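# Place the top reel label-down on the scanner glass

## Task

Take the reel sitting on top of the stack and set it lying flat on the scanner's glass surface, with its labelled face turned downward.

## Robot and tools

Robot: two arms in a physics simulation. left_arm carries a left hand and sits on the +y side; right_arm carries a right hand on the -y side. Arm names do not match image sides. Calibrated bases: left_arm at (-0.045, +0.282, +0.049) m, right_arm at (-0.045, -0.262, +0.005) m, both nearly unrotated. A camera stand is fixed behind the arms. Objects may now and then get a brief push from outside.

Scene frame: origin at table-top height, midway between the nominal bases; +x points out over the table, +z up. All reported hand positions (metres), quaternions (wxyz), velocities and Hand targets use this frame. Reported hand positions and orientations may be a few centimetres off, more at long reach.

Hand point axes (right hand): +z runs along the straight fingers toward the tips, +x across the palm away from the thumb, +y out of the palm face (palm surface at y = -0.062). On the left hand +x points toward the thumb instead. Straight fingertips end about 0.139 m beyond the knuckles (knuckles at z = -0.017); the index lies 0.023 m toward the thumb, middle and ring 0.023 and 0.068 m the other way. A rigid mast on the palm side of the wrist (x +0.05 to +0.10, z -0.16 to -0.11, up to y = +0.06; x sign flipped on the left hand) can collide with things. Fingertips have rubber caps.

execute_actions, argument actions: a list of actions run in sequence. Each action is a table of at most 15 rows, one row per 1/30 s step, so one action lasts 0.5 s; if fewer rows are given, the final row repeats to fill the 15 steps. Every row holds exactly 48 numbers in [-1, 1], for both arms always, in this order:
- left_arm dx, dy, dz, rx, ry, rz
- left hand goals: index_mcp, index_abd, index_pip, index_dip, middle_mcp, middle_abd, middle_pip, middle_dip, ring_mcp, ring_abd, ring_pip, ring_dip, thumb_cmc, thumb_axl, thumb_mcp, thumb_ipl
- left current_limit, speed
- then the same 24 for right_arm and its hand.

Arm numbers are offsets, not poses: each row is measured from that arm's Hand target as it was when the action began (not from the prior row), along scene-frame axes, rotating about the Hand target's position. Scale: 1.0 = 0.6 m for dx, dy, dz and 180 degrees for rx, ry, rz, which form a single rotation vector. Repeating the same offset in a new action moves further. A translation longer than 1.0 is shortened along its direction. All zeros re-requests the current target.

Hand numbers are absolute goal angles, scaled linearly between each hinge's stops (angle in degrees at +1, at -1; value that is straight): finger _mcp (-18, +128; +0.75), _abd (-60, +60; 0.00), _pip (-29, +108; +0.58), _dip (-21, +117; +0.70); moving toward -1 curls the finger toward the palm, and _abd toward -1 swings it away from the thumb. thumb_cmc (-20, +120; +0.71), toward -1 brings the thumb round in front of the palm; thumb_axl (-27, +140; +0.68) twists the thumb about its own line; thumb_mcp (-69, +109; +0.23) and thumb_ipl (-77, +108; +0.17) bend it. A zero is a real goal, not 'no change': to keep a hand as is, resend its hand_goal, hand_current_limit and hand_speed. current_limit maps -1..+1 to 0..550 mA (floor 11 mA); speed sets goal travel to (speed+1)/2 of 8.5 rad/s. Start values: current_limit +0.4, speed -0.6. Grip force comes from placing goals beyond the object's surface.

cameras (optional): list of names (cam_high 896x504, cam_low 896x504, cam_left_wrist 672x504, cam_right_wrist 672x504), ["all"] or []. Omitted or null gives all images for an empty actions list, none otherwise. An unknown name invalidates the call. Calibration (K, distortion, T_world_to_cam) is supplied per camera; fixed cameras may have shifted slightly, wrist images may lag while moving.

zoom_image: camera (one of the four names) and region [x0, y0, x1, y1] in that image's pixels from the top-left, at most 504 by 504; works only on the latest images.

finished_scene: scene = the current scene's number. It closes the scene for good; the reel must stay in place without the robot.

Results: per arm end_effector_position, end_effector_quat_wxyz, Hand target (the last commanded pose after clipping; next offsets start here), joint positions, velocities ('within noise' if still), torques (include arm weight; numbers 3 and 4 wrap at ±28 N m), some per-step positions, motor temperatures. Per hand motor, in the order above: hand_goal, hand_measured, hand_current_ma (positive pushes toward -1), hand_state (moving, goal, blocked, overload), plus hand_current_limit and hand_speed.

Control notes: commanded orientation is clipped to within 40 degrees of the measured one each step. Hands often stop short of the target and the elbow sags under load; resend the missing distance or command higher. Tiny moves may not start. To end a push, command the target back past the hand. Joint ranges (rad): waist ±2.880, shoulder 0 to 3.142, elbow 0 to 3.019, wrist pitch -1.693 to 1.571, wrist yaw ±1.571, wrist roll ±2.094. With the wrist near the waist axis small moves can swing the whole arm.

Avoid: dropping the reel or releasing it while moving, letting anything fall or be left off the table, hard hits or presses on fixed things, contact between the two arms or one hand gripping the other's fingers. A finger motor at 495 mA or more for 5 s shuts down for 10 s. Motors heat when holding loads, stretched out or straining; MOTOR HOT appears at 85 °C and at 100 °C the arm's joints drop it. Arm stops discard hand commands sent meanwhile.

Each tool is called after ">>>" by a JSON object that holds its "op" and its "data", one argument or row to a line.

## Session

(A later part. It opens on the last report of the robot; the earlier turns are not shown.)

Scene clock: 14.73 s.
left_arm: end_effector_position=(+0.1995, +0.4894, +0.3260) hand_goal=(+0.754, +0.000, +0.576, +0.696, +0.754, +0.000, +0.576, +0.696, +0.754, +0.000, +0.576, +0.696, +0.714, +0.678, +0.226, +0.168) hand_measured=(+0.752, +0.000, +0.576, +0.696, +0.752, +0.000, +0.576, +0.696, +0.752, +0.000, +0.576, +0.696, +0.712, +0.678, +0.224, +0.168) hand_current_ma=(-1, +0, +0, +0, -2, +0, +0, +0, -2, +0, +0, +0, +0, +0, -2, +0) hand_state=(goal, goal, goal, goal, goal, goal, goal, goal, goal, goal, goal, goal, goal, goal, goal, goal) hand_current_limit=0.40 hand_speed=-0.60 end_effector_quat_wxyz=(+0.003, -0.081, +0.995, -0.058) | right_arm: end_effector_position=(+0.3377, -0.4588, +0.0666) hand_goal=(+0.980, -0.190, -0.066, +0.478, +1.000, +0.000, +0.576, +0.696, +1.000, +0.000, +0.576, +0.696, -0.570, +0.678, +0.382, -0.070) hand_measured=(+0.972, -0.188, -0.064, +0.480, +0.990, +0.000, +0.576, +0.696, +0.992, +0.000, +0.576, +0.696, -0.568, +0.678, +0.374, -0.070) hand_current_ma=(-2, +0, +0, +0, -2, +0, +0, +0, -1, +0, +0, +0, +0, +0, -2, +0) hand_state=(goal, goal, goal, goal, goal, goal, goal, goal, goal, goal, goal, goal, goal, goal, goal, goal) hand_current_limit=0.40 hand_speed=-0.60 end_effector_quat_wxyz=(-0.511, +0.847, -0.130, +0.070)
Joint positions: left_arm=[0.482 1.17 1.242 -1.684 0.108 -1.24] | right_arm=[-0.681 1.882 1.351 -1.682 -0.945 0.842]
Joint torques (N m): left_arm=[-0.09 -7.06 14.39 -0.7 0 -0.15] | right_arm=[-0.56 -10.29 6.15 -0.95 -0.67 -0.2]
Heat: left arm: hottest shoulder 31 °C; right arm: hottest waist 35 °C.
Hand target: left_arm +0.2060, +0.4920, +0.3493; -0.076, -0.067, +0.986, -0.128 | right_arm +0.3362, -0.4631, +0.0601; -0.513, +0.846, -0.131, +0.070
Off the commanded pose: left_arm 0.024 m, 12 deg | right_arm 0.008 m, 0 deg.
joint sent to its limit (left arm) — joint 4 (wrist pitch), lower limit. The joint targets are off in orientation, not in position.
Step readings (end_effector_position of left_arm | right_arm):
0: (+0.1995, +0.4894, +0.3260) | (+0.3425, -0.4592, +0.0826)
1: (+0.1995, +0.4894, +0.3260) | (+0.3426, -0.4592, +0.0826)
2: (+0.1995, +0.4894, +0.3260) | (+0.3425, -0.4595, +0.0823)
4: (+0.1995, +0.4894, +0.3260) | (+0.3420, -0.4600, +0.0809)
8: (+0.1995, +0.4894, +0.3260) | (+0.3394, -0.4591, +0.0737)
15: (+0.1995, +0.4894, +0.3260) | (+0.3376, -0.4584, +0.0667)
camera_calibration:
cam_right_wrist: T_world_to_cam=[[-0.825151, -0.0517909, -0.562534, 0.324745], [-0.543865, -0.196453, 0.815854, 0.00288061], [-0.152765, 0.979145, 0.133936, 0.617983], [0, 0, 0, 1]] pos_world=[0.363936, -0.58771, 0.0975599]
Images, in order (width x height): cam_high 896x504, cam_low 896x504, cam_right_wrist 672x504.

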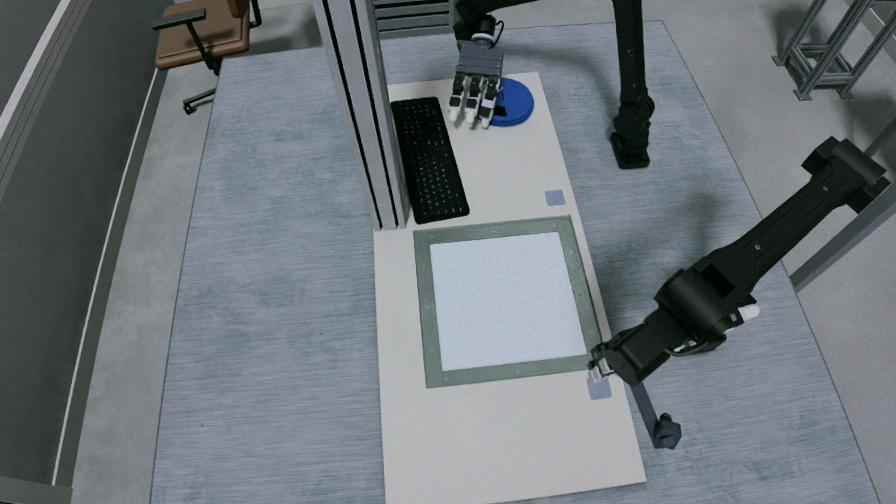

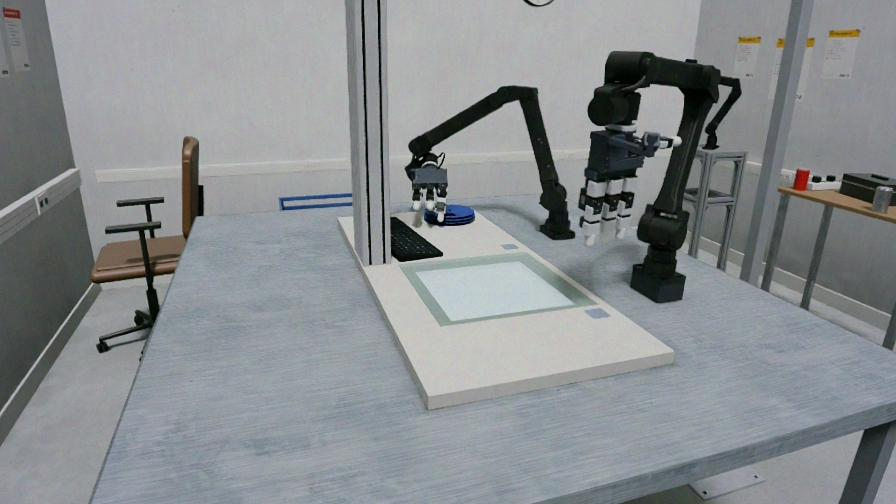

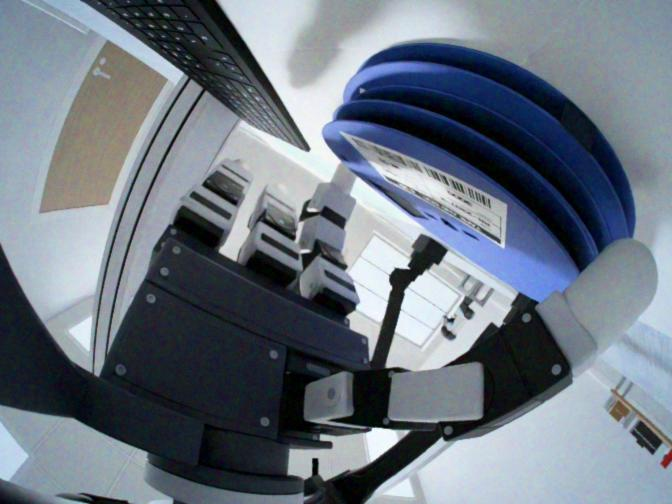

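>>> {"op": "execute_actions", "data": {
  "actions": [
    [[0,0,0,0,0,0,0.754,0,0.576,0.696,0.754,0,0.576,0.696,0.754,0,0.576,0.696,0.714,0.678,0.226,0.168,0.4,-0.6,0,0,0,0,0,0,0.979,-0.19,-0.066,0.25,1,0,0.576,0.696,1,0,0.576,0.696,-0.571,0.678,0.382,-0.2,0,-0.85]],
    [[0,0,0,0,0,0,0.754,0,0.576,0.696,0.754,0,0.576,0.696,0.754,0,0.576,0.696,0.714,0.678,0.226,0.168,0.4,-0.6,0,0,0,0,0,0,0.979,-0.19,-0.066,0.1,1,0,0.576,0.696,1,0,0.576,0.696,-0.571,0.678,0.382,-0.32,0,-0.85]]
  ],
  "cameras": ["cam_right_wrist"]
}}

>>> {"op": "zoom_image", "data": {
  "camera": "cam_right_wrist",
  "region": [300, 0, 672, 300]
}}

Scene clock: 16.13 s.
left_arm: end_effector_position=(+0.1995, +0.4894, +0.3260) hand_goal=(+0.754, +0.000, +0.576, +0.696, +0.754, +0.000, +0.576, +0.696, +0.754, +0.000, +0.576, +0.696, +0.714, +0.678, +0.226, +0.168) hand_measured=(+0.752, +0.000, +0.576, +0.696, +0.752, +0.000, +0.576, +0.696, +0.752, +0.000, +0.576, +0.696, +0.712, +0.678, +0.224, +0.168) hand_current_ma=(-1, +0, +0, +0, -2, +0, +0, +0, -2, +0, +0, +0, +0, +0, -2, +0) hand_state=(goal, goal, goal, goal, goal, goal, goal, goal, goal, goal, goal, goal, goal, goal, goal, goal) hand_current_limit=0.40 hand_speed=-0.60 end_effector_quat_wxyz=(+0.003, -0.081, +0.995, -0.058) | right_arm: end_effector_position=(+0.3375, -0.4594, +0.0662) hand_goal=(+0.980, -0.190, -0.066, +0.100, +1.000, +0.000, +0.576, +0.696, +1.000, +0.000, +0.576, +0.696, -0.570, +0.678, +0.382, -0.320) hand_measured=(+0.996, -0.188, -0.040, +0.134, +0.990, +0.000, +0.576, +0.696, +0.992, +0.000, +0.576, +0.696, -0.570, +0.678, +0.410, -0.284) hand_current_ma=(+6, +0, +12, +22, -2, +0, +0, +0, -1, +0, +0, +0, +0, +0, +23, +40) hand_state=(goal, goal, blocked, blocked, goal, goal, goal, goal, goal, goal, goal, goal, goal, goal, blocked, blocked) hand_current_limit=0.00 hand_speed=-0.85 end_effector_quat_wxyz=(-0.510, +0.848, -0.128, +0.070)
Joint positions: left_arm=[0.482 1.17 1.242 -1.684 0.108 -1.24] | right_arm=[-0.682 1.883 1.351 -1.682 -0.943 0.837]
Joint torques (N m): left_arm=[0.03 -7.06 14.41 -0.65 -0.01 -0.15] | right_arm=[-0.26 -10.17 6.13 -1.01 -0.8 -0.09]
Heat: left arm: hottest shoulder 31 °C; right arm: hottest waist 35 °C.
Hand target: left_arm +0.2060, +0.4920, +0.3493; -0.076, -0.067, +0.986, -0.128 | right_arm +0.3362, -0.4630, +0.0600; -0.513, +0.846, -0.131, +0.070
Off the commanded pose: left_arm 0.024 m, 12 deg | right_arm 0.007 m, 0 deg.
joint sent to its limit (left arm) — joint 4 (wrist pitch), lower limit. The joint targets are off in orientation, not in position.
Step readings (end_effector_position of left_arm | right_arm):
0: (+0.1995, +0.4894, +0.3260) | (+0.3377, -0.4588, +0.0666)
1: (+0.1995, +0.4894, +0.3260) | (+0.3377, -0.4588, +0.0666)
2: (+0.1995, +0.4894, +0.3260) | (+0.3377, -0.4588, +0.0666)
4: (+0.1995, +0.4894, +0.3260) | (+0.3377, -0.4588, +0.0666)
8: (+0.1995, +0.4894, +0.3260) | (+0.3377, -0.4588, +0.0666)
15: (+0.1995, +0.4894, +0.3260) | (+0.3376, -0.4591, +0.0666)
16: (+0.1995, +0.4894, +0.3260) | (+0.3376, -0.4591, +0.0666)
17: (+0.1995, +0.4894, +0.3260) | (+0.3376, -0.4591, +0.0665)
19: (+0.1995, +0.4894, +0.3260) | (+0.3375, -0.4593, +0.0665)
23: (+0.1995, +0.4894, +0.3260) | (+0.3374, -0.4594, +0.0662)
30: (+0.1995, +0.4894, +0.3260) | (+0.3375, -0.4594, +0.0662)
camera_calibration:
cam_right_wrist: T_world_to_cam=[[-0.823862, -0.0550991, -0.564106, 0.32248], [-0.54503, -0.196113, 0.815157, 0.00360945], [-0.155543, 0.979032, 0.131539, 0.619677], [0, 0, 0, 1]] pos_world=[0.364032, -0.588207, 0.0974587]
Images, in order (width x height): cam_right_wrist 672x504.

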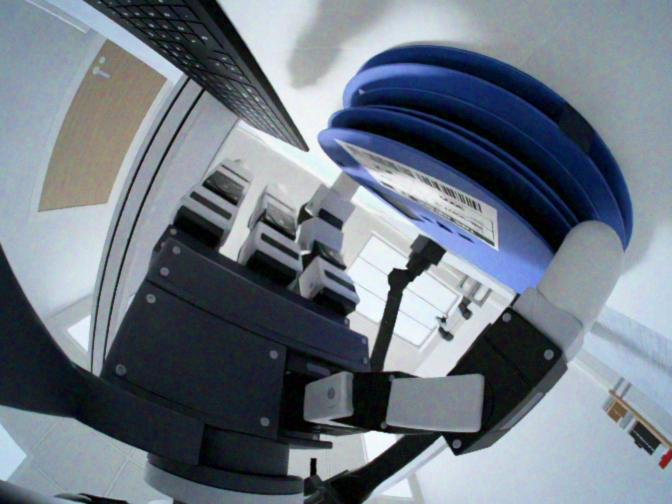

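Scaled by 1.355 from the camera's 672x504 image, which has a finer 960x720 frame.

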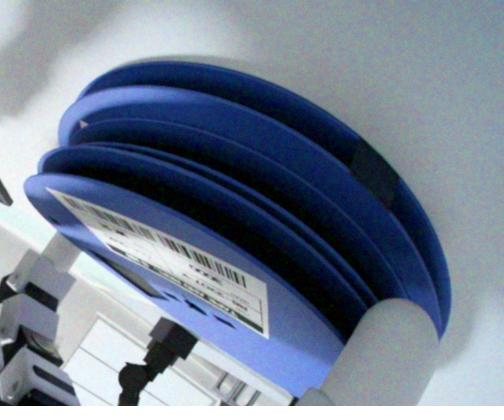

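>>> {"op": "execute_actions", "data": {
  "actions": [
    [[0,0,0,0,0,0,0.754,0,0.576,0.696,0.754,0,0.576,0.696,0.754,0,0.576,0.696,0.714,0.678,0.226,0.168,0.4,-0.6,0,0,0,0,0,0,0.979,-0.19,-0.12,-0.05,1,0,0.576,0.696,1,0,0.576,0.696,-0.571,0.678,0.33,-0.42,0.2,-0.85]],
    [[0,0,0,0,0,0,0.754,0,0.576,0.696,0.754,0,0.576,0.696,0.754,0,0.576,0.696,0.714,0.678,0.226,0.168,0.4,-0.6,0,0,0.04,0,0,0,0.979,-0.19,-0.12,-0.05,1,0,0.576,0.696,1,0,0.576,0.696,-0.571,0.678,0.33,-0.42,0.2,-0.85]],
    [[0,0,0,0,0,0,0.754,0,0.576,0.696,0.754,0,0.576,0.696,0.754,0,0.576,0.696,0.714,0.678,0.226,0.168,0.4,-0.6,0,0,0.03,0,0,0,0.979,-0.19,-0.12,-0.05,1,0,0.576,0.696,1,0,0.576,0.696,-0.571,0.678,0.33,-0.42,0.2,-0.85]]
  ],
  "cameras": ["cam_right_wrist","cam_low"]
}}

>>> {"op": "zoom_image", "data": {
  "camera": "cam_low",
  "region": [390, 120, 510, 240]
}}

Scene clock: 18.23 s.
left_arm: end_effector_position=(+0.1995, +0.4894, +0.3260) hand_goal=(+0.754, +0.000, +0.576, +0.696, +0.754, +0.000, +0.576, +0.696, +0.754, +0.000, +0.576, +0.696, +0.714, +0.678, +0.226, +0.168) hand_measured=(+0.752, +0.000, +0.576, +0.696, +0.752, +0.000, +0.576, +0.696, +0.752, +0.000, +0.576, +0.696, +0.712, +0.678, +0.224, +0.168) hand_current_ma=(-1, +0, +0, +0, -2, +0, +0, +0, -2, +0, +0, +0, +0, +0, -2, +0) hand_state=(goal, goal, goal, goal, goal, goal, goal, goal, goal, goal, goal, goal, goal, goal, goal, goal) hand_current_limit=0.40 hand_speed=-0.60 end_effector_quat_wxyz=(+0.003, -0.081, +0.995, -0.058) | right_arm: end_effector_position=(+0.3364, -0.4600, +0.0918) hand_goal=(+0.980, -0.190, -0.120, -0.050, +1.000, +0.000, +0.576, +0.696, +1.000, +0.000, +0.576, +0.696, -0.570, +0.678, +0.330, -0.420) hand_measured=(+1.000, -0.184, -0.026, +0.046, +0.990, +0.000, +0.576, +0.696, +0.992, +0.000, +0.576, +0.696, -0.574, +0.680, +0.426, -0.318) hand_current_ma=(+8, +1, +141, +152, -2, +0, +0, +0, -1, +0, +0, +0, +0, +0, +242, +294) hand_state=(goal, goal, blocked, blocked, goal, goal, goal, goal, goal, goal, goal, goal, goal, goal, blocked, blocked) hand_current_limit=0.20 hand_speed=-0.85 end_effector_quat_wxyz=(-0.498, +0.853, -0.135, +0.081)
Joint positions: left_arm=[0.482 1.17 1.242 -1.684 0.108 -1.24] | right_arm=[-0.682 1.821 1.351 -1.682 -0.942 0.885]
Joint torques (N m): left_arm=[-0.21 -7 14.41 -0.68 0 -0.16] | right_arm=[-0.5 -12.4 7.21 -1.14 -0.86 0.17]
Heat: left arm: hottest shoulder 31 °C; right arm: hottest waist 35 °C.
Hand target: left_arm +0.2060, +0.4920, +0.3493; -0.076, -0.067, +0.986, -0.128 | right_arm +0.3362, -0.4630, +0.1021; -0.513, +0.846, -0.131, +0.070
Off the commanded pose: left_arm 0.024 m, 12 deg | right_arm 0.011 m, 2 deg.
joint sent to its limit (left arm) — joint 4 (wrist pitch), lower limit. The joint targets are off in orientation, not in position.
joint sent to its limit (right arm) — joint 4 (wrist pitch), lower limit. The joint targets are off in orientation, not in position.
Step readings (end_effector_position of left_arm | right_arm):
0: (+0.1995, +0.4894, +0.3260) | (+0.3375, -0.4594, +0.0662)
1: (+0.1995, +0.4894, +0.3260) | (+0.3375, -0.4594, +0.0662)
2: (+0.1995, +0.4894, +0.3260) | (+0.3375, -0.4594, +0.0662)
4: (+0.1995, +0.4894, +0.3260) | (+0.3375, -0.4594, +0.0662)
8: (+0.1995, +0.4894, +0.3260) | (+0.3374, -0.4595, +0.0662)
15: (+0.1995, +0.4894, +0.3260) | (+0.3374, -0.4595, +0.0662)
16: (+0.1995, +0.4894, +0.3260) | (+0.3374, -0.4595, +0.0662)
17: (+0.1995, +0.4894, +0.3260) | (+0.3374, -0.4595, +0.0662)
19: (+0.1995, +0.4894, +0.3260) | (+0.3374, -0.4595, +0.0662)
23: (+0.1995, +0.4894, +0.3260) | (+0.3373, -0.4595, +0.0675)
30: (+0.1995, +0.4894, +0.3260) | (+0.3373, -0.4597, +0.0720)
31: (+0.1995, +0.4894, +0.3260) | (+0.3373, -0.4597, +0.0724)
32: (+0.1995, +0.4894, +0.3260) | (+0.3371, -0.4597, +0.0730)
34: (+0.1995, +0.4894, +0.3260) | (+0.3369, -0.4597, +0.0756)
38: (+0.1995, +0.4894, +0.3260) | (+0.3368, -0.4600, +0.0845)
45: (+0.1995, +0.4894, +0.3260) | (+0.3366, -0.4601, +0.0917)
camera_calibration:
cam_right_wrist: T_world_to_cam=[[-0.820748, -0.0521915, -0.568901, 0.336728], [-0.555286, -0.161176, 0.815892, 0.00156135], [-0.134276, 0.985545, 0.103303, 0.615205], [0, 0, 0, 1]] pos_world=[0.359843, -0.588486, 0.126738]
Images, in order (width x height): cam_low 896x504, cam_right_wrist 672x504.

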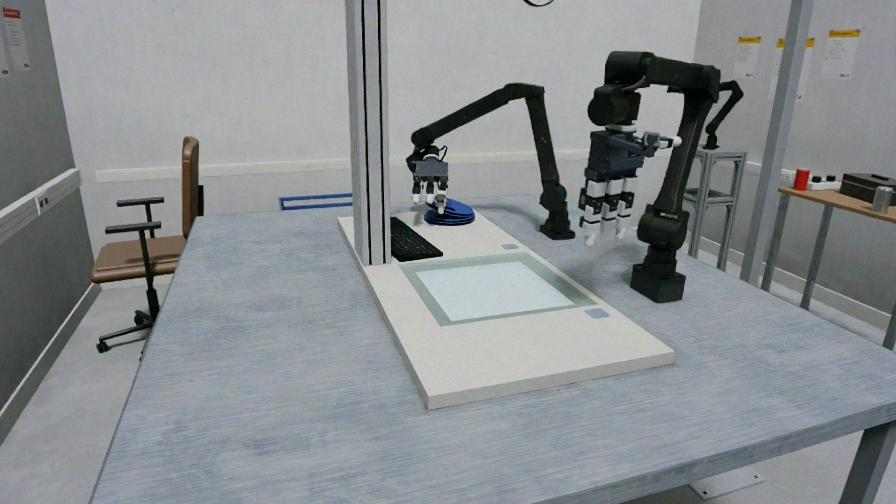

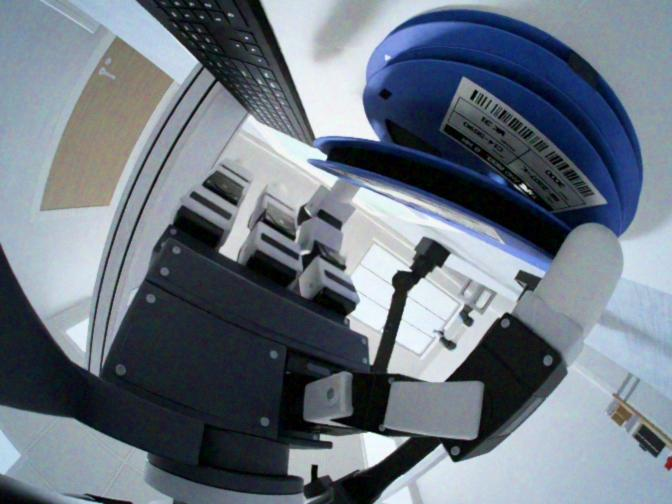

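Scaled by 4.200.

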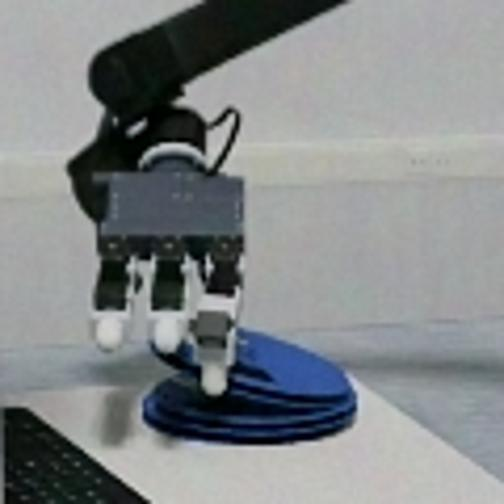

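>>> {"op": "execute_actions", "data": {
  "actions": [
    [[0,0,0,0,0,0,0.754,0,0.576,0.696,0.754,0,0.576,0.696,0.754,0,0.576,0.696,0.714,0.678,0.226,0.168,0.4,-0.6,-0.014,0.004,0.045,0,0,0,0.979,-0.19,-0.12,-0.05,1,0,0.576,0.696,1,0,0.576,0.696,-0.571,0.678,0.33,-0.42,0.2,-0.85]],
    [[0,0,0,0,0,0,0.754,0,0.576,0.696,0.754,0,0.576,0.696,0.754,0,0.576,0.696,0.714,0.678,0.226,0.168,0.4,-0.6,-0.02,0.005,0.045,0,0,0,0.979,-0.19,-0.12,-0.05,1,0,0.576,0.696,1,0,0.576,0.696,-0.571,0.678,0.33,-0.42,0.2,-0.85]]
  ],
  "cameras": ["cam_right_wrist","cam_low"]
}}

>>> {"op": "zoom_image", "data": {
  "camera": "cam_low",
  "region": [390, 120, 510, 240]
}}

Scene clock: 19.77 s.
left_arm: end_effector_position=(+0.1995, +0.4894, +0.3260) hand_goal=(+0.754, +0.000, +0.576, +0.696, +0.754, +0.000, +0.576, +0.696, +0.754, +0.000, +0.576, +0.696, +0.714, +0.678, +0.226, +0.168) hand_measured=(+0.752, +0.000, +0.576, +0.696, +0.752, +0.000, +0.576, +0.696, +0.752, +0.000, +0.576, +0.696, +0.712, +0.678, +0.224, +0.168) hand_current_ma=(-1, +0, +0, +0, -2, +0, +0, +0, -2, +0, +0, +0, +0, +0, -2, +0) hand_state=(goal, goal, goal, goal, goal, goal, goal, goal, goal, goal, goal, goal, goal, goal, goal, goal) hand_current_limit=0.40 hand_speed=-0.60 end_effector_quat_wxyz=(+0.003, -0.081, +0.995, -0.058) | right_arm: end_effector_position=(+0.3201, -0.4545, +0.1496) hand_goal=(+0.980, -0.190, -0.120, -0.050, +1.000, +0.000, +0.576, +0.696, +1.000, +0.000, +0.576, +0.696, -0.570, +0.678, +0.330, -0.420) hand_measured=(+1.000, -0.184, -0.026, +0.040, +0.990, +0.000, +0.576, +0.696, +0.992, +0.000, +0.576, +0.696, -0.572, +0.680, +0.426, -0.334) hand_current_ma=(+8, +1, +141, +134, -2, +0, +0, +0, -1, +0, +0, +0, +0, +0, +242, +210) hand_state=(goal, goal, blocked, blocked, goal, goal, goal, goal, goal, goal, goal, goal, goal, goal, blocked, blocked) hand_current_limit=0.20 hand_speed=-0.85 end_effector_quat_wxyz=(-0.468, +0.864, -0.148, +0.107)
Joint positions: left_arm=[0.482 1.17 1.242 -1.684 0.108 -1.24] | right_arm=[-0.688 1.657 1.323 -1.682 -0.932 0.981]
Joint torques (N m): left_arm=[-0.21 -7.12 14.39 -0.68 -0.01 -0.15] | right_arm=[-0.73 -10.4 7.35 -0.91 -0.9 0.14]
Heat: left arm: hottest shoulder 31 °C; right arm: hottest waist 35 °C.
Hand target: left_arm +0.2060, +0.4920, +0.3493; -0.076, -0.067, +0.986, -0.128 | right_arm +0.3158, -0.4576, +0.1561; -0.513, +0.846, -0.131, +0.070
Off the commanded pose: left_arm 0.024 m, 12 deg | right_arm 0.008 m, 7 deg.
joint sent to its limit (left arm) — joint 4 (wrist pitch), lower limit. The joint targets are off in orientation, not in position.
joint sent to its limit (right arm) — joint 4 (wrist pitch), lower limit. The joint targets are off in orientation, not in position.
Step readings (end_effector_position of left_arm | right_arm):
0: (+0.1995, +0.4894, +0.3260) | (+0.3364, -0.4600, +0.0918)
1: (+0.1995, +0.4894, +0.3260) | (+0.3364, -0.4600, +0.0918)
2: (+0.1995, +0.4894, +0.3260) | (+0.3362, -0.4600, +0.0926)
4: (+0.1995, +0.4894, +0.3260) | (+0.3346, -0.4593, +0.0955)
8: (+0.1995, +0.4894, +0.3260) | (+0.3326, -0.4584, +0.1091)
15: (+0.1995, +0.4894, +0.3260) | (+0.3319, -0.4583, +0.1226)
16: (+0.1995, +0.4894, +0.3260) | (+0.3318, -0.4582, +0.1226)
17: (+0.1995, +0.4894, +0.3260) | (+0.3310, -0.4578, +0.1225)
19: (+0.1995, +0.4894, +0.3260) | (+0.3278, -0.4566, +0.1244)
23: (+0.1995, +0.4894, +0.3260) | (+0.3224, -0.4546, +0.1357)
30: (+0.1995, +0.4894, +0.3260) | (+0.3205, -0.4546, +0.1495)
camera_calibration:
cam_right_wrist: T_world_to_cam=[[-0.811322, -0.0488206, -0.582558, 0.357076], [-0.57836, -0.0781699, 0.812028, -0.00813513], [-0.0851821, 0.995744, 0.0351851, 0.600692], [0, 0, 0, 1]] pos_world=[0.336167, -0.581339, 0.193488]
Images, in order (width x height): cam_low 896x504, cam_right_wrist 672x504.

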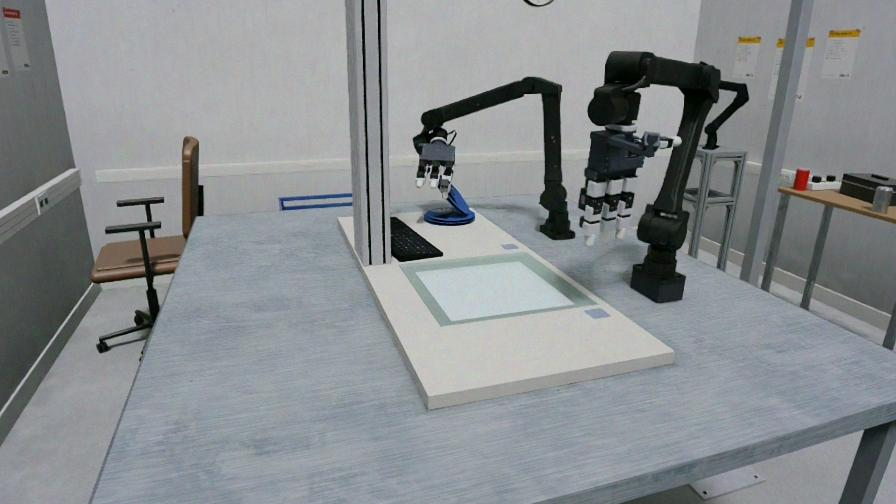

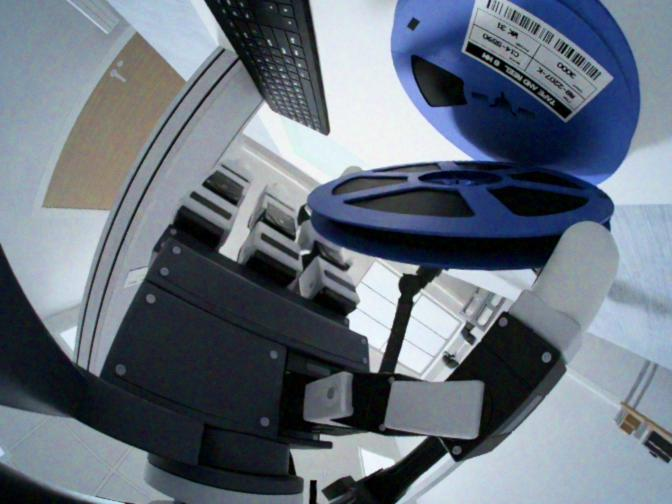

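Scaled by 4.200.

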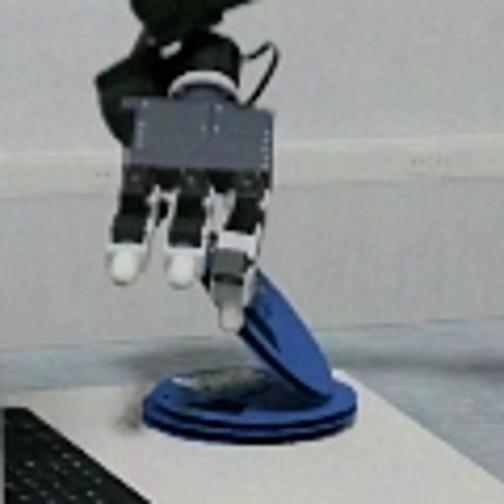

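>>> {"op": "execute_actions", "data": {
  "actions": [
    [[0,0,0,0,0,0,0.754,0,0.576,0.696,0.754,0,0.576,0.696,0.754,0,0.576,0.696,0.714,0.678,0.226,0.168,0.4,-0.6,-0.035,0.01,0.035,0,0,0,0.979,-0.19,-0.12,-0.05,1,0,0.576,0.696,1,0,0.576,0.696,-0.571,0.678,0.33,-0.42,0.2,-0.85]],
    [[0,0,0,0,0,0,0.754,0,0.576,0.696,0.754,0,0.576,0.696,0.754,0,0.576,0.696,0.714,0.678,0.226,0.168,0.4,-0.6,-0.035,0.01,0.025,0,0,0,0.979,-0.19,-0.12,-0.05,1,0,0.576,0.696,1,0,0.576,0.696,-0.571,0.678,0.33,-0.42,0.2,-0.85]]
  ],
  "cameras": ["cam_right_wrist","cam_low"]
}}

>>> {"op": "zoom_image", "data": {
  "camera": "cam_low",
  "region": [390, 120, 510, 240]
}}

Scene clock: 21.47 s.
left_arm: end_effector_position=(+0.1995, +0.4894, +0.3260) hand_goal=(+0.754, +0.000, +0.576, +0.696, +0.754, +0.000, +0.576, +0.696, +0.754, +0.000, +0.576, +0.696, +0.714, +0.678, +0.226, +0.168) hand_measured=(+0.752, +0.000, +0.576, +0.696, +0.752, +0.000, +0.576, +0.696, +0.752, +0.000, +0.576, +0.696, +0.712, +0.678, +0.224, +0.168) hand_current_ma=(-1, +0, +0, +0, -2, +0, +0, +0, -2, +0, +0, +0, +0, +0, -2, +0) hand_state=(goal, goal, goal, goal, goal, goal, goal, goal, goal, goal, goal, goal, goal, goal, goal, goal) hand_current_limit=0.40 hand_speed=-0.60 end_effector_quat_wxyz=(+0.003, -0.081, +0.995, -0.058) | right_arm: end_effector_position=(+0.2790, -0.4444, +0.1865) hand_goal=(+0.980, -0.190, -0.120, -0.050, +1.000, +0.000, +0.576, +0.696, +1.000, +0.000, +0.576, +0.696, -0.570, +0.678, +0.330, -0.420) hand_measured=(+1.000, -0.184, -0.040, -0.004, +0.990, +0.000, +0.576, +0.696, +0.992, +0.000, +0.576, +0.696, -0.570, +0.678, +0.408, -0.374) hand_current_ma=(+8, +1, +107, +37, -2, +0, +0, +0, -1, +0, +0, +0, +0, +0, +169, +64) hand_state=(goal, goal, blocked, blocked, goal, goal, goal, goal, goal, goal, goal, goal, goal, goal, blocked, blocked) hand_current_limit=0.20 hand_speed=-0.85 end_effector_quat_wxyz=(-0.441, +0.872, -0.169, +0.128)
Joint positions: left_arm=[0.482 1.17 1.242 -1.684 0.108 -1.24] | right_arm=[-0.725 1.482 1.239 -1.682 -0.906 1.039]
Joint torques (N m): left_arm=[-0.09 -7 14.41 -0.66 -0.01 -0.16] | right_arm=[-0.38 -8.35 7.3 -0.72 -0.84 0.2]
Heat: left arm: hottest shoulder 31 °C; right arm: hottest waist 35 °C.
Hand target: left_arm +0.2060, +0.4920, +0.3493; -0.076, -0.067, +0.986, -0.128 | right_arm +0.2737, -0.4457, +0.1921; -0.512, +0.846, -0.131, +0.070
Off the commanded pose: left_arm 0.024 m, 12 deg | right_arm 0.008 m, 12 deg.
joint sent to its limit (left arm) — joint 4 (wrist pitch), lower limit. The joint targets are off in orientation, not in position.
joint sent to its limit (right arm) — joint 4 (wrist pitch), lower limit. The joint targets are off in orientation, not in position.
Step readings (end_effector_position of left_arm | right_arm):
0: (+0.1995, +0.4894, +0.3260) | (+0.3201, -0.4545, +0.1496)
1: (+0.1995, +0.4894, +0.3260) | (+0.3198, -0.4546, +0.1494)
2: (+0.1995, +0.4894, +0.3260) | (+0.3190, -0.4541, +0.1497)
4: (+0.1995, +0.4894, +0.3260) | (+0.3139, -0.4523, +0.1509)
8: (+0.1995, +0.4894, +0.3260) | (+0.3031, -0.4493, +0.1596)
15: (+0.1995, +0.4894, +0.3260) | (+0.2998, -0.4500, +0.1711)
16: (+0.1995, +0.4894, +0.3260) | (+0.2997, -0.4499, +0.1710)
17: (+0.1995, +0.4894, +0.3260) | (+0.2987, -0.4497, +0.1710)
19: (+0.1995, +0.4894, +0.3260) | (+0.2943, -0.4482, +0.1728)
23: (+0.1995, +0.4894, +0.3260) | (+0.2831, -0.4440, +0.1798)
30: (+0.1995, +0.4894, +0.3260) | (+0.2792, -0.4446, +0.1864)
camera_calibration:
cam_right_wrist: T_world_to_cam=[[-0.808738, -0.0334647, -0.587216, 0.352638], [-0.587614, 0.00264409, 0.809137, -0.0219868], [-0.0255249, 0.999436, -0.0218027, 0.581394], [0, 0, 0, 1]] pos_world=[0.287112, -0.569207, 0.237541]
Images, in order (width x height): cam_low 896x504, cam_right_wrist 672x504.

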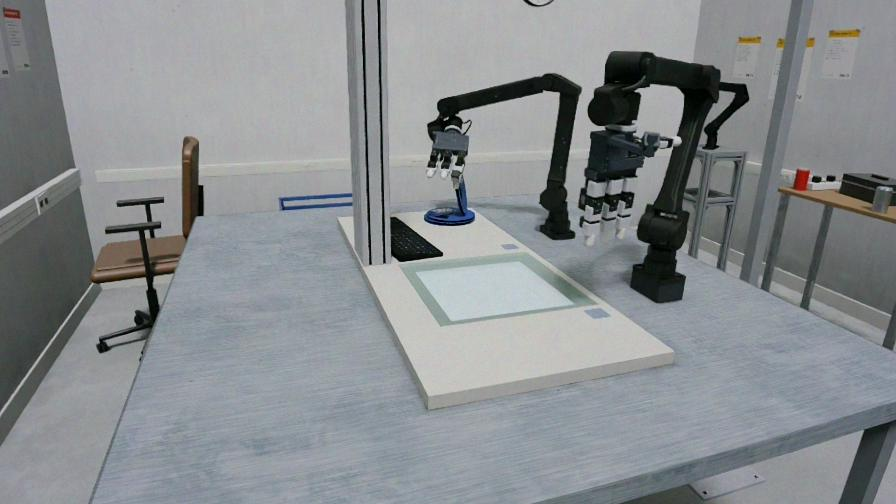

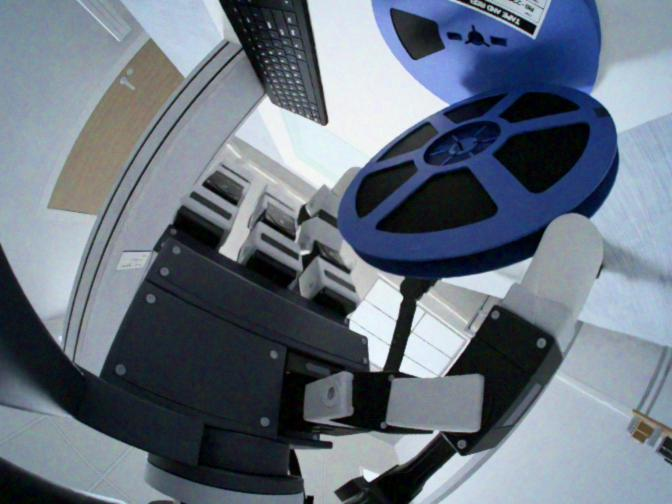

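Scaled by 4.200.

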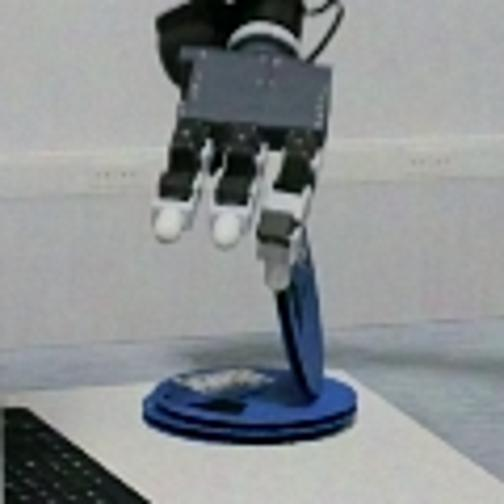

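>>> {"op": "execute_actions", "data": {
  "actions": [
    [[0,0,0,0,0,0,0.754,0,0.576,0.696,0.754,0,0.576,0.696,0.754,0,0.576,0.696,0.714,0.678,0.226,0.168,0.4,-0.6,0,0,-0.035,0,0,0,0.979,-0.19,-0.08,-0.02,1,0,0.576,0.696,1,0,0.576,0.696,-0.571,0.678,0.37,-0.39,0.1,-0.85]],
    [[0,0,0,0,0,0,0.754,0,0.576,0.696,0.754,0,0.576,0.696,0.754,0,0.576,0.696,0.714,0.678,0.226,0.168,0.4,-0.6,0,0,-0.023,0,0,0,0.979,-0.19,-0.08,0.02,1,0,0.576,0.696,1,0,0.576,0.696,-0.571,0.678,0.37,-0.36,0.0,-0.85]]
  ],
  "cameras": ["cam_right_wrist","cam_low"]
}}

>>> {"op": "zoom_image", "data": {
  "camera": "cam_low",
  "region": [390, 120, 510, 240]
}}

Scene clock: 23.00 s.
left_arm: end_effector_position=(+0.1995, +0.4894, +0.3260) hand_goal=(+0.754, +0.000, +0.576, +0.696, +0.754, +0.000, +0.576, +0.696, +0.754, +0.000, +0.576, +0.696, +0.714, +0.678, +0.226, +0.168) hand_measured=(+0.752, +0.000, +0.576, +0.696, +0.752, +0.000, +0.576, +0.696, +0.752, +0.000, +0.576, +0.696, +0.712, +0.678, +0.224, +0.168) hand_current_ma=(-1, +0, +0, +0, -2, +0, +0, +0, -2, +0, +0, +0, +0, +0, -2, +0) hand_state=(goal, goal, goal, goal, goal, goal, goal, goal, goal, goal, goal, goal, goal, goal, goal, goal) hand_current_limit=0.40 hand_speed=-0.60 end_effector_quat_wxyz=(+0.003, -0.081, +0.995, -0.058) | right_arm: end_effector_position=(+0.2807, -0.4487, +0.1776) hand_goal=(+0.980, -0.190, -0.080, +0.020, +1.000, +0.000, +0.576, +0.696, +1.000, +0.000, +0.576, +0.696, -0.570, +0.678, +0.370, -0.360) hand_measured=(+1.000, -0.190, -0.054, +0.024, +0.990, +0.000, +0.576, +0.696, +0.992, +0.000, +0.576, +0.696, -0.590, +0.678, +0.428, -0.344) hand_current_ma=(+8, +0, +12, +0, -2, +0, +0, +0, -1, +0, +0, +0, -8, +0, +92, +10) hand_state=(goal, goal, blocked, goal, goal, goal, goal, goal, goal, goal, goal, goal, goal, goal, blocked, goal) hand_current_limit=0.00 hand_speed=-0.85 end_effector_quat_wxyz=(-0.445, +0.871, -0.157, +0.134)
Joint positions: left_arm=[0.482 1.17 1.242 -1.684 0.108 -1.24] | right_arm=[-0.736 1.502 1.232 -1.682 -0.913 0.987]
Joint torques (N m): left_arm=[-0.26 -7 14.41 -0.66 0.01 -0.17] | right_arm=[-0.21 -5.42 5.46 -0.8 -0.61 -0.19]
Heat: left arm: hottest shoulder 31 °C; right arm: hottest waist 35 °C.
Hand target: left_arm +0.2060, +0.4920, +0.3493; -0.076, -0.067, +0.986, -0.128 | right_arm +0.2738, -0.4456, +0.1572; -0.513, +0.846, -0.131, +0.070
Off the commanded pose: left_arm 0.024 m, 12 deg | right_arm 0.022 m, 11 deg.
joint sent to its limit (left arm) — joint 4 (wrist pitch), lower limit. The joint targets are off in orientation, not in position.
joint sent to its limit (right arm) — joint 4 (wrist pitch), lower limit. The joint targets are off in orientation, not in position.
Step readings (end_effector_position of left_arm | right_arm):
0: (+0.1995, +0.4894, +0.3260) | (+0.2789, -0.4444, +0.1865)
1: (+0.1995, +0.4894, +0.3260) | (+0.2789, -0.4444, +0.1865)
2: (+0.1995, +0.4894, +0.3260) | (+0.2787, -0.4441, +0.1861)
4: (+0.1995, +0.4894, +0.3260) | (+0.2784, -0.4439, +0.1856)
8: (+0.1995, +0.4894, +0.3260) | (+0.2784, -0.4444, +0.1853)
15: (+0.1995, +0.4894, +0.3260) | (+0.2789, -0.4447, +0.1851)
16: (+0.1995, +0.4894, +0.3260) | (+0.2789, -0.4447, +0.1851)
17: (+0.1995, +0.4894, +0.3260) | (+0.2791, -0.4446, +0.1845)
19: (+0.1995, +0.4894, +0.3260) | (+0.2794, -0.4451, +0.1829)
23: (+0.1995, +0.4894, +0.3260) | (+0.2799, -0.4475, +0.1792)
30: (+0.1995, +0.4894, +0.3260) | (+0.2805, -0.4486, +0.1776)
camera_calibration:
cam_right_wrist: T_world_to_cam=[[-0.794533, -0.0455938, -0.605507, 0.342478], [-0.605761, -0.00959853, 0.795589, -0.0118004], [-0.0420859, 0.998914, -0.0199926, 0.589646], [0, 0, 0, 1]] pos_world=[0.289778, -0.573504, 0.22855]
Images, in order (width x height): cam_low 896x504, cam_right_wrist 672x504.

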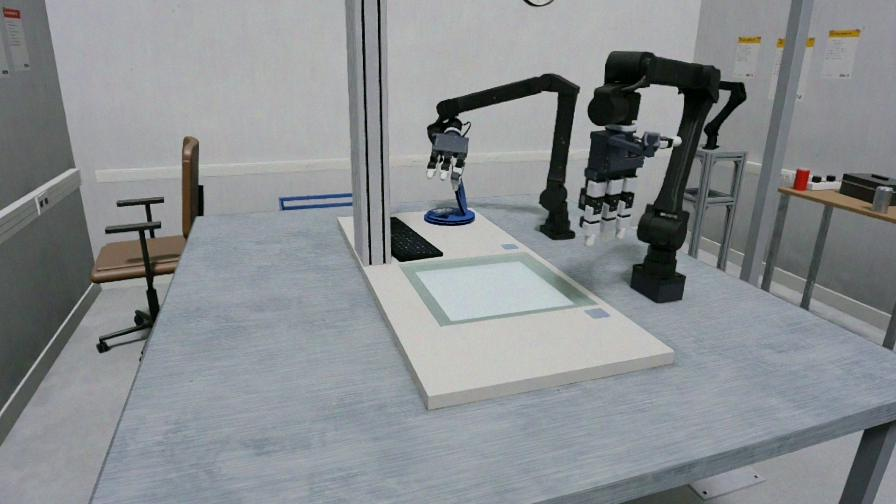

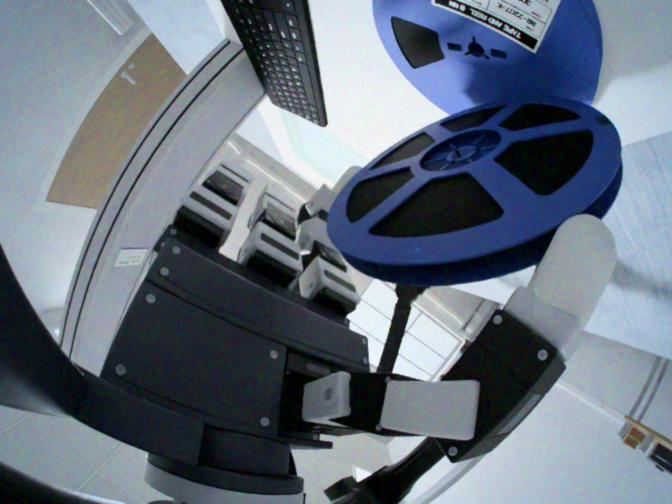

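Scaled by 4.200.

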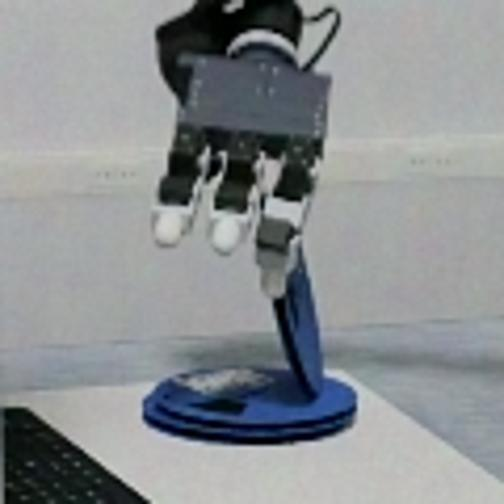

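>>> {"op": "execute_actions", "data": {
  "actions": [
    [[0,0,0,0,0,0,0.754,0,0.576,0.696,0.754,0,0.576,0.696,0.754,0,0.576,0.696,0.714,0.678,0.226,0.168,0.4,-0.6,0,0,-0.02,0,0,0,0.979,-0.19,-0.08,0.06,1,0,0.576,0.696,1,0,0.576,0.696,-0.571,0.678,0.37,-0.33,0.0,-0.85]],
    [[0,0,0,0,0,0,0.754,0,0.576,0.696,0.754,0,0.576,0.696,0.754,0,0.576,0.696,0.714,0.678,0.226,0.168,0.4,-0.6,0,0,-0.02,0,0,0,0.979,-0.19,-0.08,0.09,1,0,0.576,0.696,1,0,0.576,0.696,-0.571,0.678,0.37,-0.32,0.0,-0.85]]
  ],
  "cameras": ["cam_right_wrist"]
}}

Scene clock: 24.40 s.
left_arm: end_effector_position=(+0.1995, +0.4894, +0.3260) hand_goal=(+0.754, +0.000, +0.576, +0.696, +0.754, +0.000, +0.576, +0.696, +0.754, +0.000, +0.576, +0.696, +0.714, +0.678, +0.226, +0.168) hand_measured=(+0.752, +0.000, +0.576, +0.696, +0.752, +0.000, +0.576, +0.696, +0.752, +0.000, +0.576, +0.696, +0.712, +0.678, +0.224, +0.168) hand_current_ma=(-1, +0, +0, +0, -2, +0, +0, +0, -2, +0, +0, +0, +0, +0, -2, +0) hand_state=(goal, goal, goal, goal, goal, goal, goal, goal, goal, goal, goal, goal, goal, goal, goal, goal) hand_current_limit=0.40 hand_speed=-0.60 end_effector_quat_wxyz=(+0.003, -0.081, +0.995, -0.058) | right_arm: end_effector_position=(+0.2825, -0.4519, +0.1533) hand_goal=(+0.980, -0.190, -0.080, +0.090, +1.000, +0.000, +0.576, +0.696, +1.000, +0.000, +0.576, +0.696, -0.570, +0.678, +0.370, -0.320) hand_measured=(+0.998, -0.190, -0.050, +0.100, +0.990, +0.000, +0.576, +0.696, +0.992, +0.000, +0.576, +0.696, -0.612, +0.678, +0.454, -0.294) hand_current_ma=(+8, +0, +17, +2, -2, +0, +0, +0, -1, +0, +0, +0, -32, +0, +186, +24) hand_state=(goal, goal, blocked, goal, goal, goal, goal, goal, goal, goal, goal, goal, blocked, goal, blocked, blocked) hand_current_limit=0.00 hand_speed=-0.85 end_effector_quat_wxyz=(-0.457, +0.869, -0.144, +0.126)
Joint positions: left_arm=[0.482 1.17 1.242 -1.684 0.108 -1.24] | right_arm=[-0.743 1.559 1.219 -1.682 -0.913 0.917]
Joint torques (N m): left_arm=[-0.26 -7.06 14.38 -0.7 0.01 -0.16] | right_arm=[0.15 -6.42 5.14 -0.99 -0.48 -0.12]
Heat: left arm: hottest shoulder 31 °C; right arm: hottest waist 35 °C.
Hand target: left_arm +0.2060, +0.4920, +0.3493; -0.076, -0.067, +0.986, -0.128 | right_arm +0.2738, -0.4456, +0.1332; -0.513, +0.846, -0.130, +0.070
Off the commanded pose: left_arm 0.024 m, 12 deg | right_arm 0.023 m, 10 deg.
joint sent to its limit (left arm) — joint 4 (wrist pitch), lower limit. The joint targets are off in orientation, not in position.
joint sent to its limit (right arm) — joint 4 (wrist pitch), lower limit. The joint targets are off in orientation, not in position.
Step readings (end_effector_position of left_arm | right_arm):
0: (+0.1995, +0.4894, +0.3260) | (+0.2807, -0.4487, +0.1776)
1: (+0.1995, +0.4894, +0.3260) | (+0.2807, -0.4488, +0.1776)
2: (+0.1995, +0.4894, +0.3260) | (+0.2807, -0.4489, +0.1771)
4: (+0.1995, +0.4894, +0.3260) | (+0.2802, -0.4492, +0.1739)
8: (+0.1995, +0.4894, +0.3260) | (+0.2800, -0.4518, +0.1683)
15: (+0.1995, +0.4894, +0.3260) | (+0.2806, -0.4530, +0.1667)
16: (+0.1995, +0.4894, +0.3260) | (+0.2807, -0.4530, +0.1667)
17: (+0.1995, +0.4894, +0.3260) | (+0.2808, -0.4531, +0.1662)
19: (+0.1995, +0.4894, +0.3260) | (+0.2807, -0.4528, +0.1636)
23: (+0.1995, +0.4894, +0.3260) | (+0.2816, -0.4532, +0.1580)
30: (+0.1995, +0.4894, +0.3260) | (+0.2824, -0.4522, +0.1546)
camera_calibration:
cam_right_wrist: T_world_to_cam=[[-0.792318, -0.057602, -0.607383, 0.32329], [-0.605532, -0.0474527, 0.794405, -0.00834994], [-0.0745812, 0.997211, 0.00271777, 0.597407], [0, 0, 0, 1]] pos_world=[0.295648, -0.577515, 0.20137]
Images, in order (width x height): cam_right_wrist 672x504.

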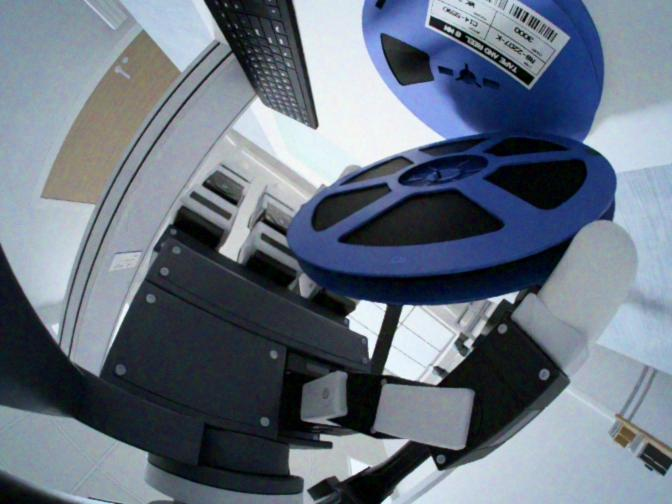

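>>> {"op": "execute_actions", "data": {
  "actions": [
    [[0,0,0,0,0,0,0.754,0,0.576,0.696,0.754,0,0.576,0.696,0.754,0,0.576,0.696,0.714,0.678,0.226,0.168,0.4,-0.6,0,0,0.01,0,0,0,0.979,-0.19,-0.14,-0.01,1,0,0.576,0.696,1,0,0.576,0.696,-0.571,0.678,0.33,-0.41,0.2,-0.85]],
    [[0,0,0,0,0,0,0.754,0,0.576,0.696,0.754,0,0.576,0.696,0.754,0,0.576,0.696,0.714,0.678,0.226,0.168,0.4,-0.6,0,0,0.05,0,0,0,0.979,-0.19,-0.14,-0.02,1,0,0.576,0.696,1,0,0.576,0.696,-0.571,0.678,0.33,-0.42,0.2,-0.85]],
    [[0,0,0,0,0,0,0.754,0,0.576,0.696,0.754,0,0.576,0.696,0.754,0,0.576,0.696,0.714,0.678,0.226,0.168,0.4,-0.6,0,0,0.05,0,0,0,0.979,-0.19,-0.14,-0.02,1,0,0.576,0.696,1,0,0.576,0.696,-0.571,0.678,0.33,-0.42,0.2,-0.85]]
  ],
  "cameras": ["cam_right_wrist","cam_low"]
}}

>>> {"op": "zoom_image", "data": {
  "camera": "cam_low",
  "region": [390, 120, 510, 240]
}}

Scene clock: 26.67 s.
left_arm: end_effector_position=(+0.1995, +0.4894, +0.3260) hand_goal=(+0.754, +0.000, +0.576, +0.696, +0.754, +0.000, +0.576, +0.696, +0.754, +0.000, +0.576, +0.696, +0.714, +0.678, +0.226, +0.168) hand_measured=(+0.752, +0.000, +0.576, +0.696, +0.752, +0.000, +0.576, +0.696, +0.752, +0.000, +0.576, +0.696, +0.712, +0.678, +0.224, +0.168) hand_current_ma=(-1, +0, +0, +0, -2, +0, +0, +0, -2, +0, +0, +0, +0, +0, -2, +0) hand_state=(goal, goal, goal, goal, goal, goal, goal, goal, goal, goal, goal, goal, goal, goal, goal, goal) hand_current_limit=0.40 hand_speed=-0.60 end_effector_quat_wxyz=(+0.003, -0.081, +0.995, -0.058) | right_arm: end_effector_position=(+0.2675, -0.4438, +0.1853) hand_goal=(+0.980, -0.190, -0.140, -0.020, +1.000, +0.000, +0.576, +0.696, +1.000, +0.000, +0.576, +0.696, -0.570, +0.678, +0.330, -0.420) hand_measured=(+1.000, -0.182, -0.046, +0.072, +0.990, +0.000, +0.576, +0.696, +0.992, +0.000, +0.576, +0.696, -0.576, +0.678, +0.458, -0.316) hand_current_ma=(+8, +1, +147, +142, -2, +0, +0, +0, -1, +0, +0, +0, -1, +0, +330, +304) hand_state=(goal, goal, blocked, blocked, goal, goal, goal, goal, goal, goal, goal, goal, goal, goal, blocked, blocked) hand_current_limit=0.20 hand_speed=-0.85 end_effector_quat_wxyz=(-0.440, +0.870, -0.184, +0.125)
Joint positions: left_arm=[0.482 1.17 1.242 -1.684 0.108 -1.24] | right_arm=[-0.743 1.464 1.215 -1.682 -0.901 1.055]
Joint torques (N m): left_arm=[0.03 -7 14.38 -0.65 0.01 -0.17] | right_arm=[0.5 -8 9.39 -0.7 -0.97 0.15]
Heat: left arm: hottest shoulder 31 °C; right arm: hottest waist 35 °C.
Hand target: left_arm +0.2060, +0.4920, +0.3493; -0.076, -0.067, +0.986, -0.128 | right_arm +0.2737, -0.4456, +0.1992; -0.513, +0.846, -0.131, +0.070
Off the commanded pose: left_arm 0.024 m, 12 deg | right_arm 0.015 m, 12 deg.
joint sent to its limit (left arm) — joint 4 (wrist pitch), lower limit. The joint targets are off in orientation, not in position.
joint sent to its limit (right arm) — joint 4 (wrist pitch), lower limit. The joint targets are off in orientation, not in position.
Step readings (end_effector_position of left_arm | right_arm):
0: (+0.1995, +0.4894, +0.3260) | (+0.2825, -0.4519, +0.1533)
1: (+0.1995, +0.4894, +0.3260) | (+0.2825, -0.4519, +0.1533)
2: (+0.1995, +0.4894, +0.3260) | (+0.2825, -0.4519, +0.1533)
4: (+0.1995, +0.4894, +0.3260) | (+0.2825, -0.4519, +0.1533)
8: (+0.1995, +0.4894, +0.3260) | (+0.2825, -0.4519, +0.1533)
15: (+0.1995, +0.4894, +0.3260) | (+0.2825, -0.4519, +0.1533)
16: (+0.1995, +0.4894, +0.3260) | (+0.2825, -0.4519, +0.1533)
17: (+0.1995, +0.4894, +0.3260) | (+0.2822, -0.4518, +0.1534)
19: (+0.1995, +0.4894, +0.3260) | (+0.2812, -0.4515, +0.1547)
23: (+0.1995, +0.4894, +0.3260) | (+0.2777, -0.4505, +0.1579)
30: (+0.1995, +0.4894, +0.3260) | (+0.2757, -0.4493, +0.1594)
31: (+0.1995, +0.4894, +0.3260) | (+0.2756, -0.4492, +0.1595)
32: (+0.1995, +0.4894, +0.3260) | (+0.2750, -0.4489, +0.1603)
34: (+0.1995, +0.4894, +0.3260) | (+0.2736, -0.4482, +0.1635)
38: (+0.1995, +0.4894, +0.3260) | (+0.2707, -0.4461, +0.1765)
45: (+0.1995, +0.4894, +0.3260) | (+0.2681, -0.4442, +0.1852)
camera_calibration:
cam_right_wrist: T_world_to_cam=[[-0.820204, -0.0103589, -0.571978, 0.353194], [-0.57207, 0.0123904, 0.820111, -0.0296274], [-0.00140841, 0.99987, -0.0160886, 0.57322], [0, 0, 0, 1]] pos_world=[0.27355, -0.56912, 0.235539]
Images, in order (width x height): cam_low 896x504, cam_right_wrist 672x504.

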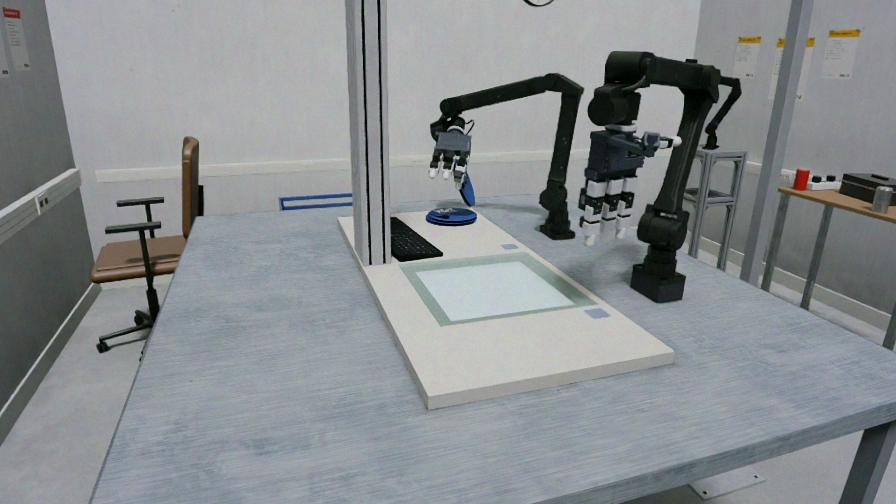

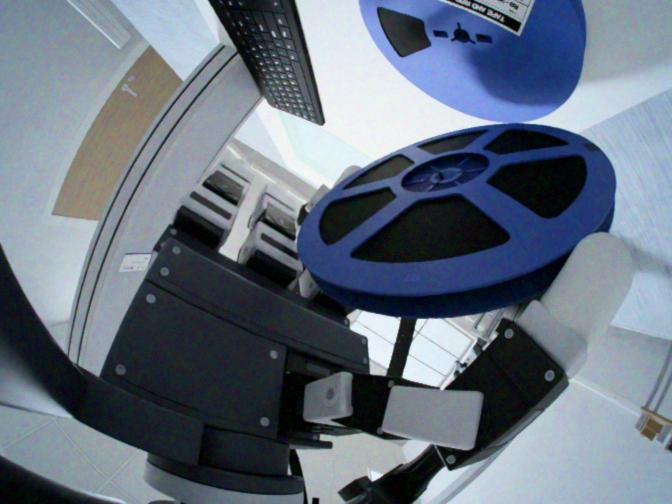

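Scaled by 4.200.

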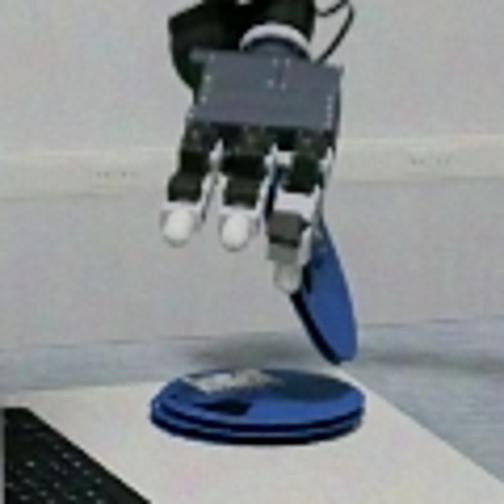

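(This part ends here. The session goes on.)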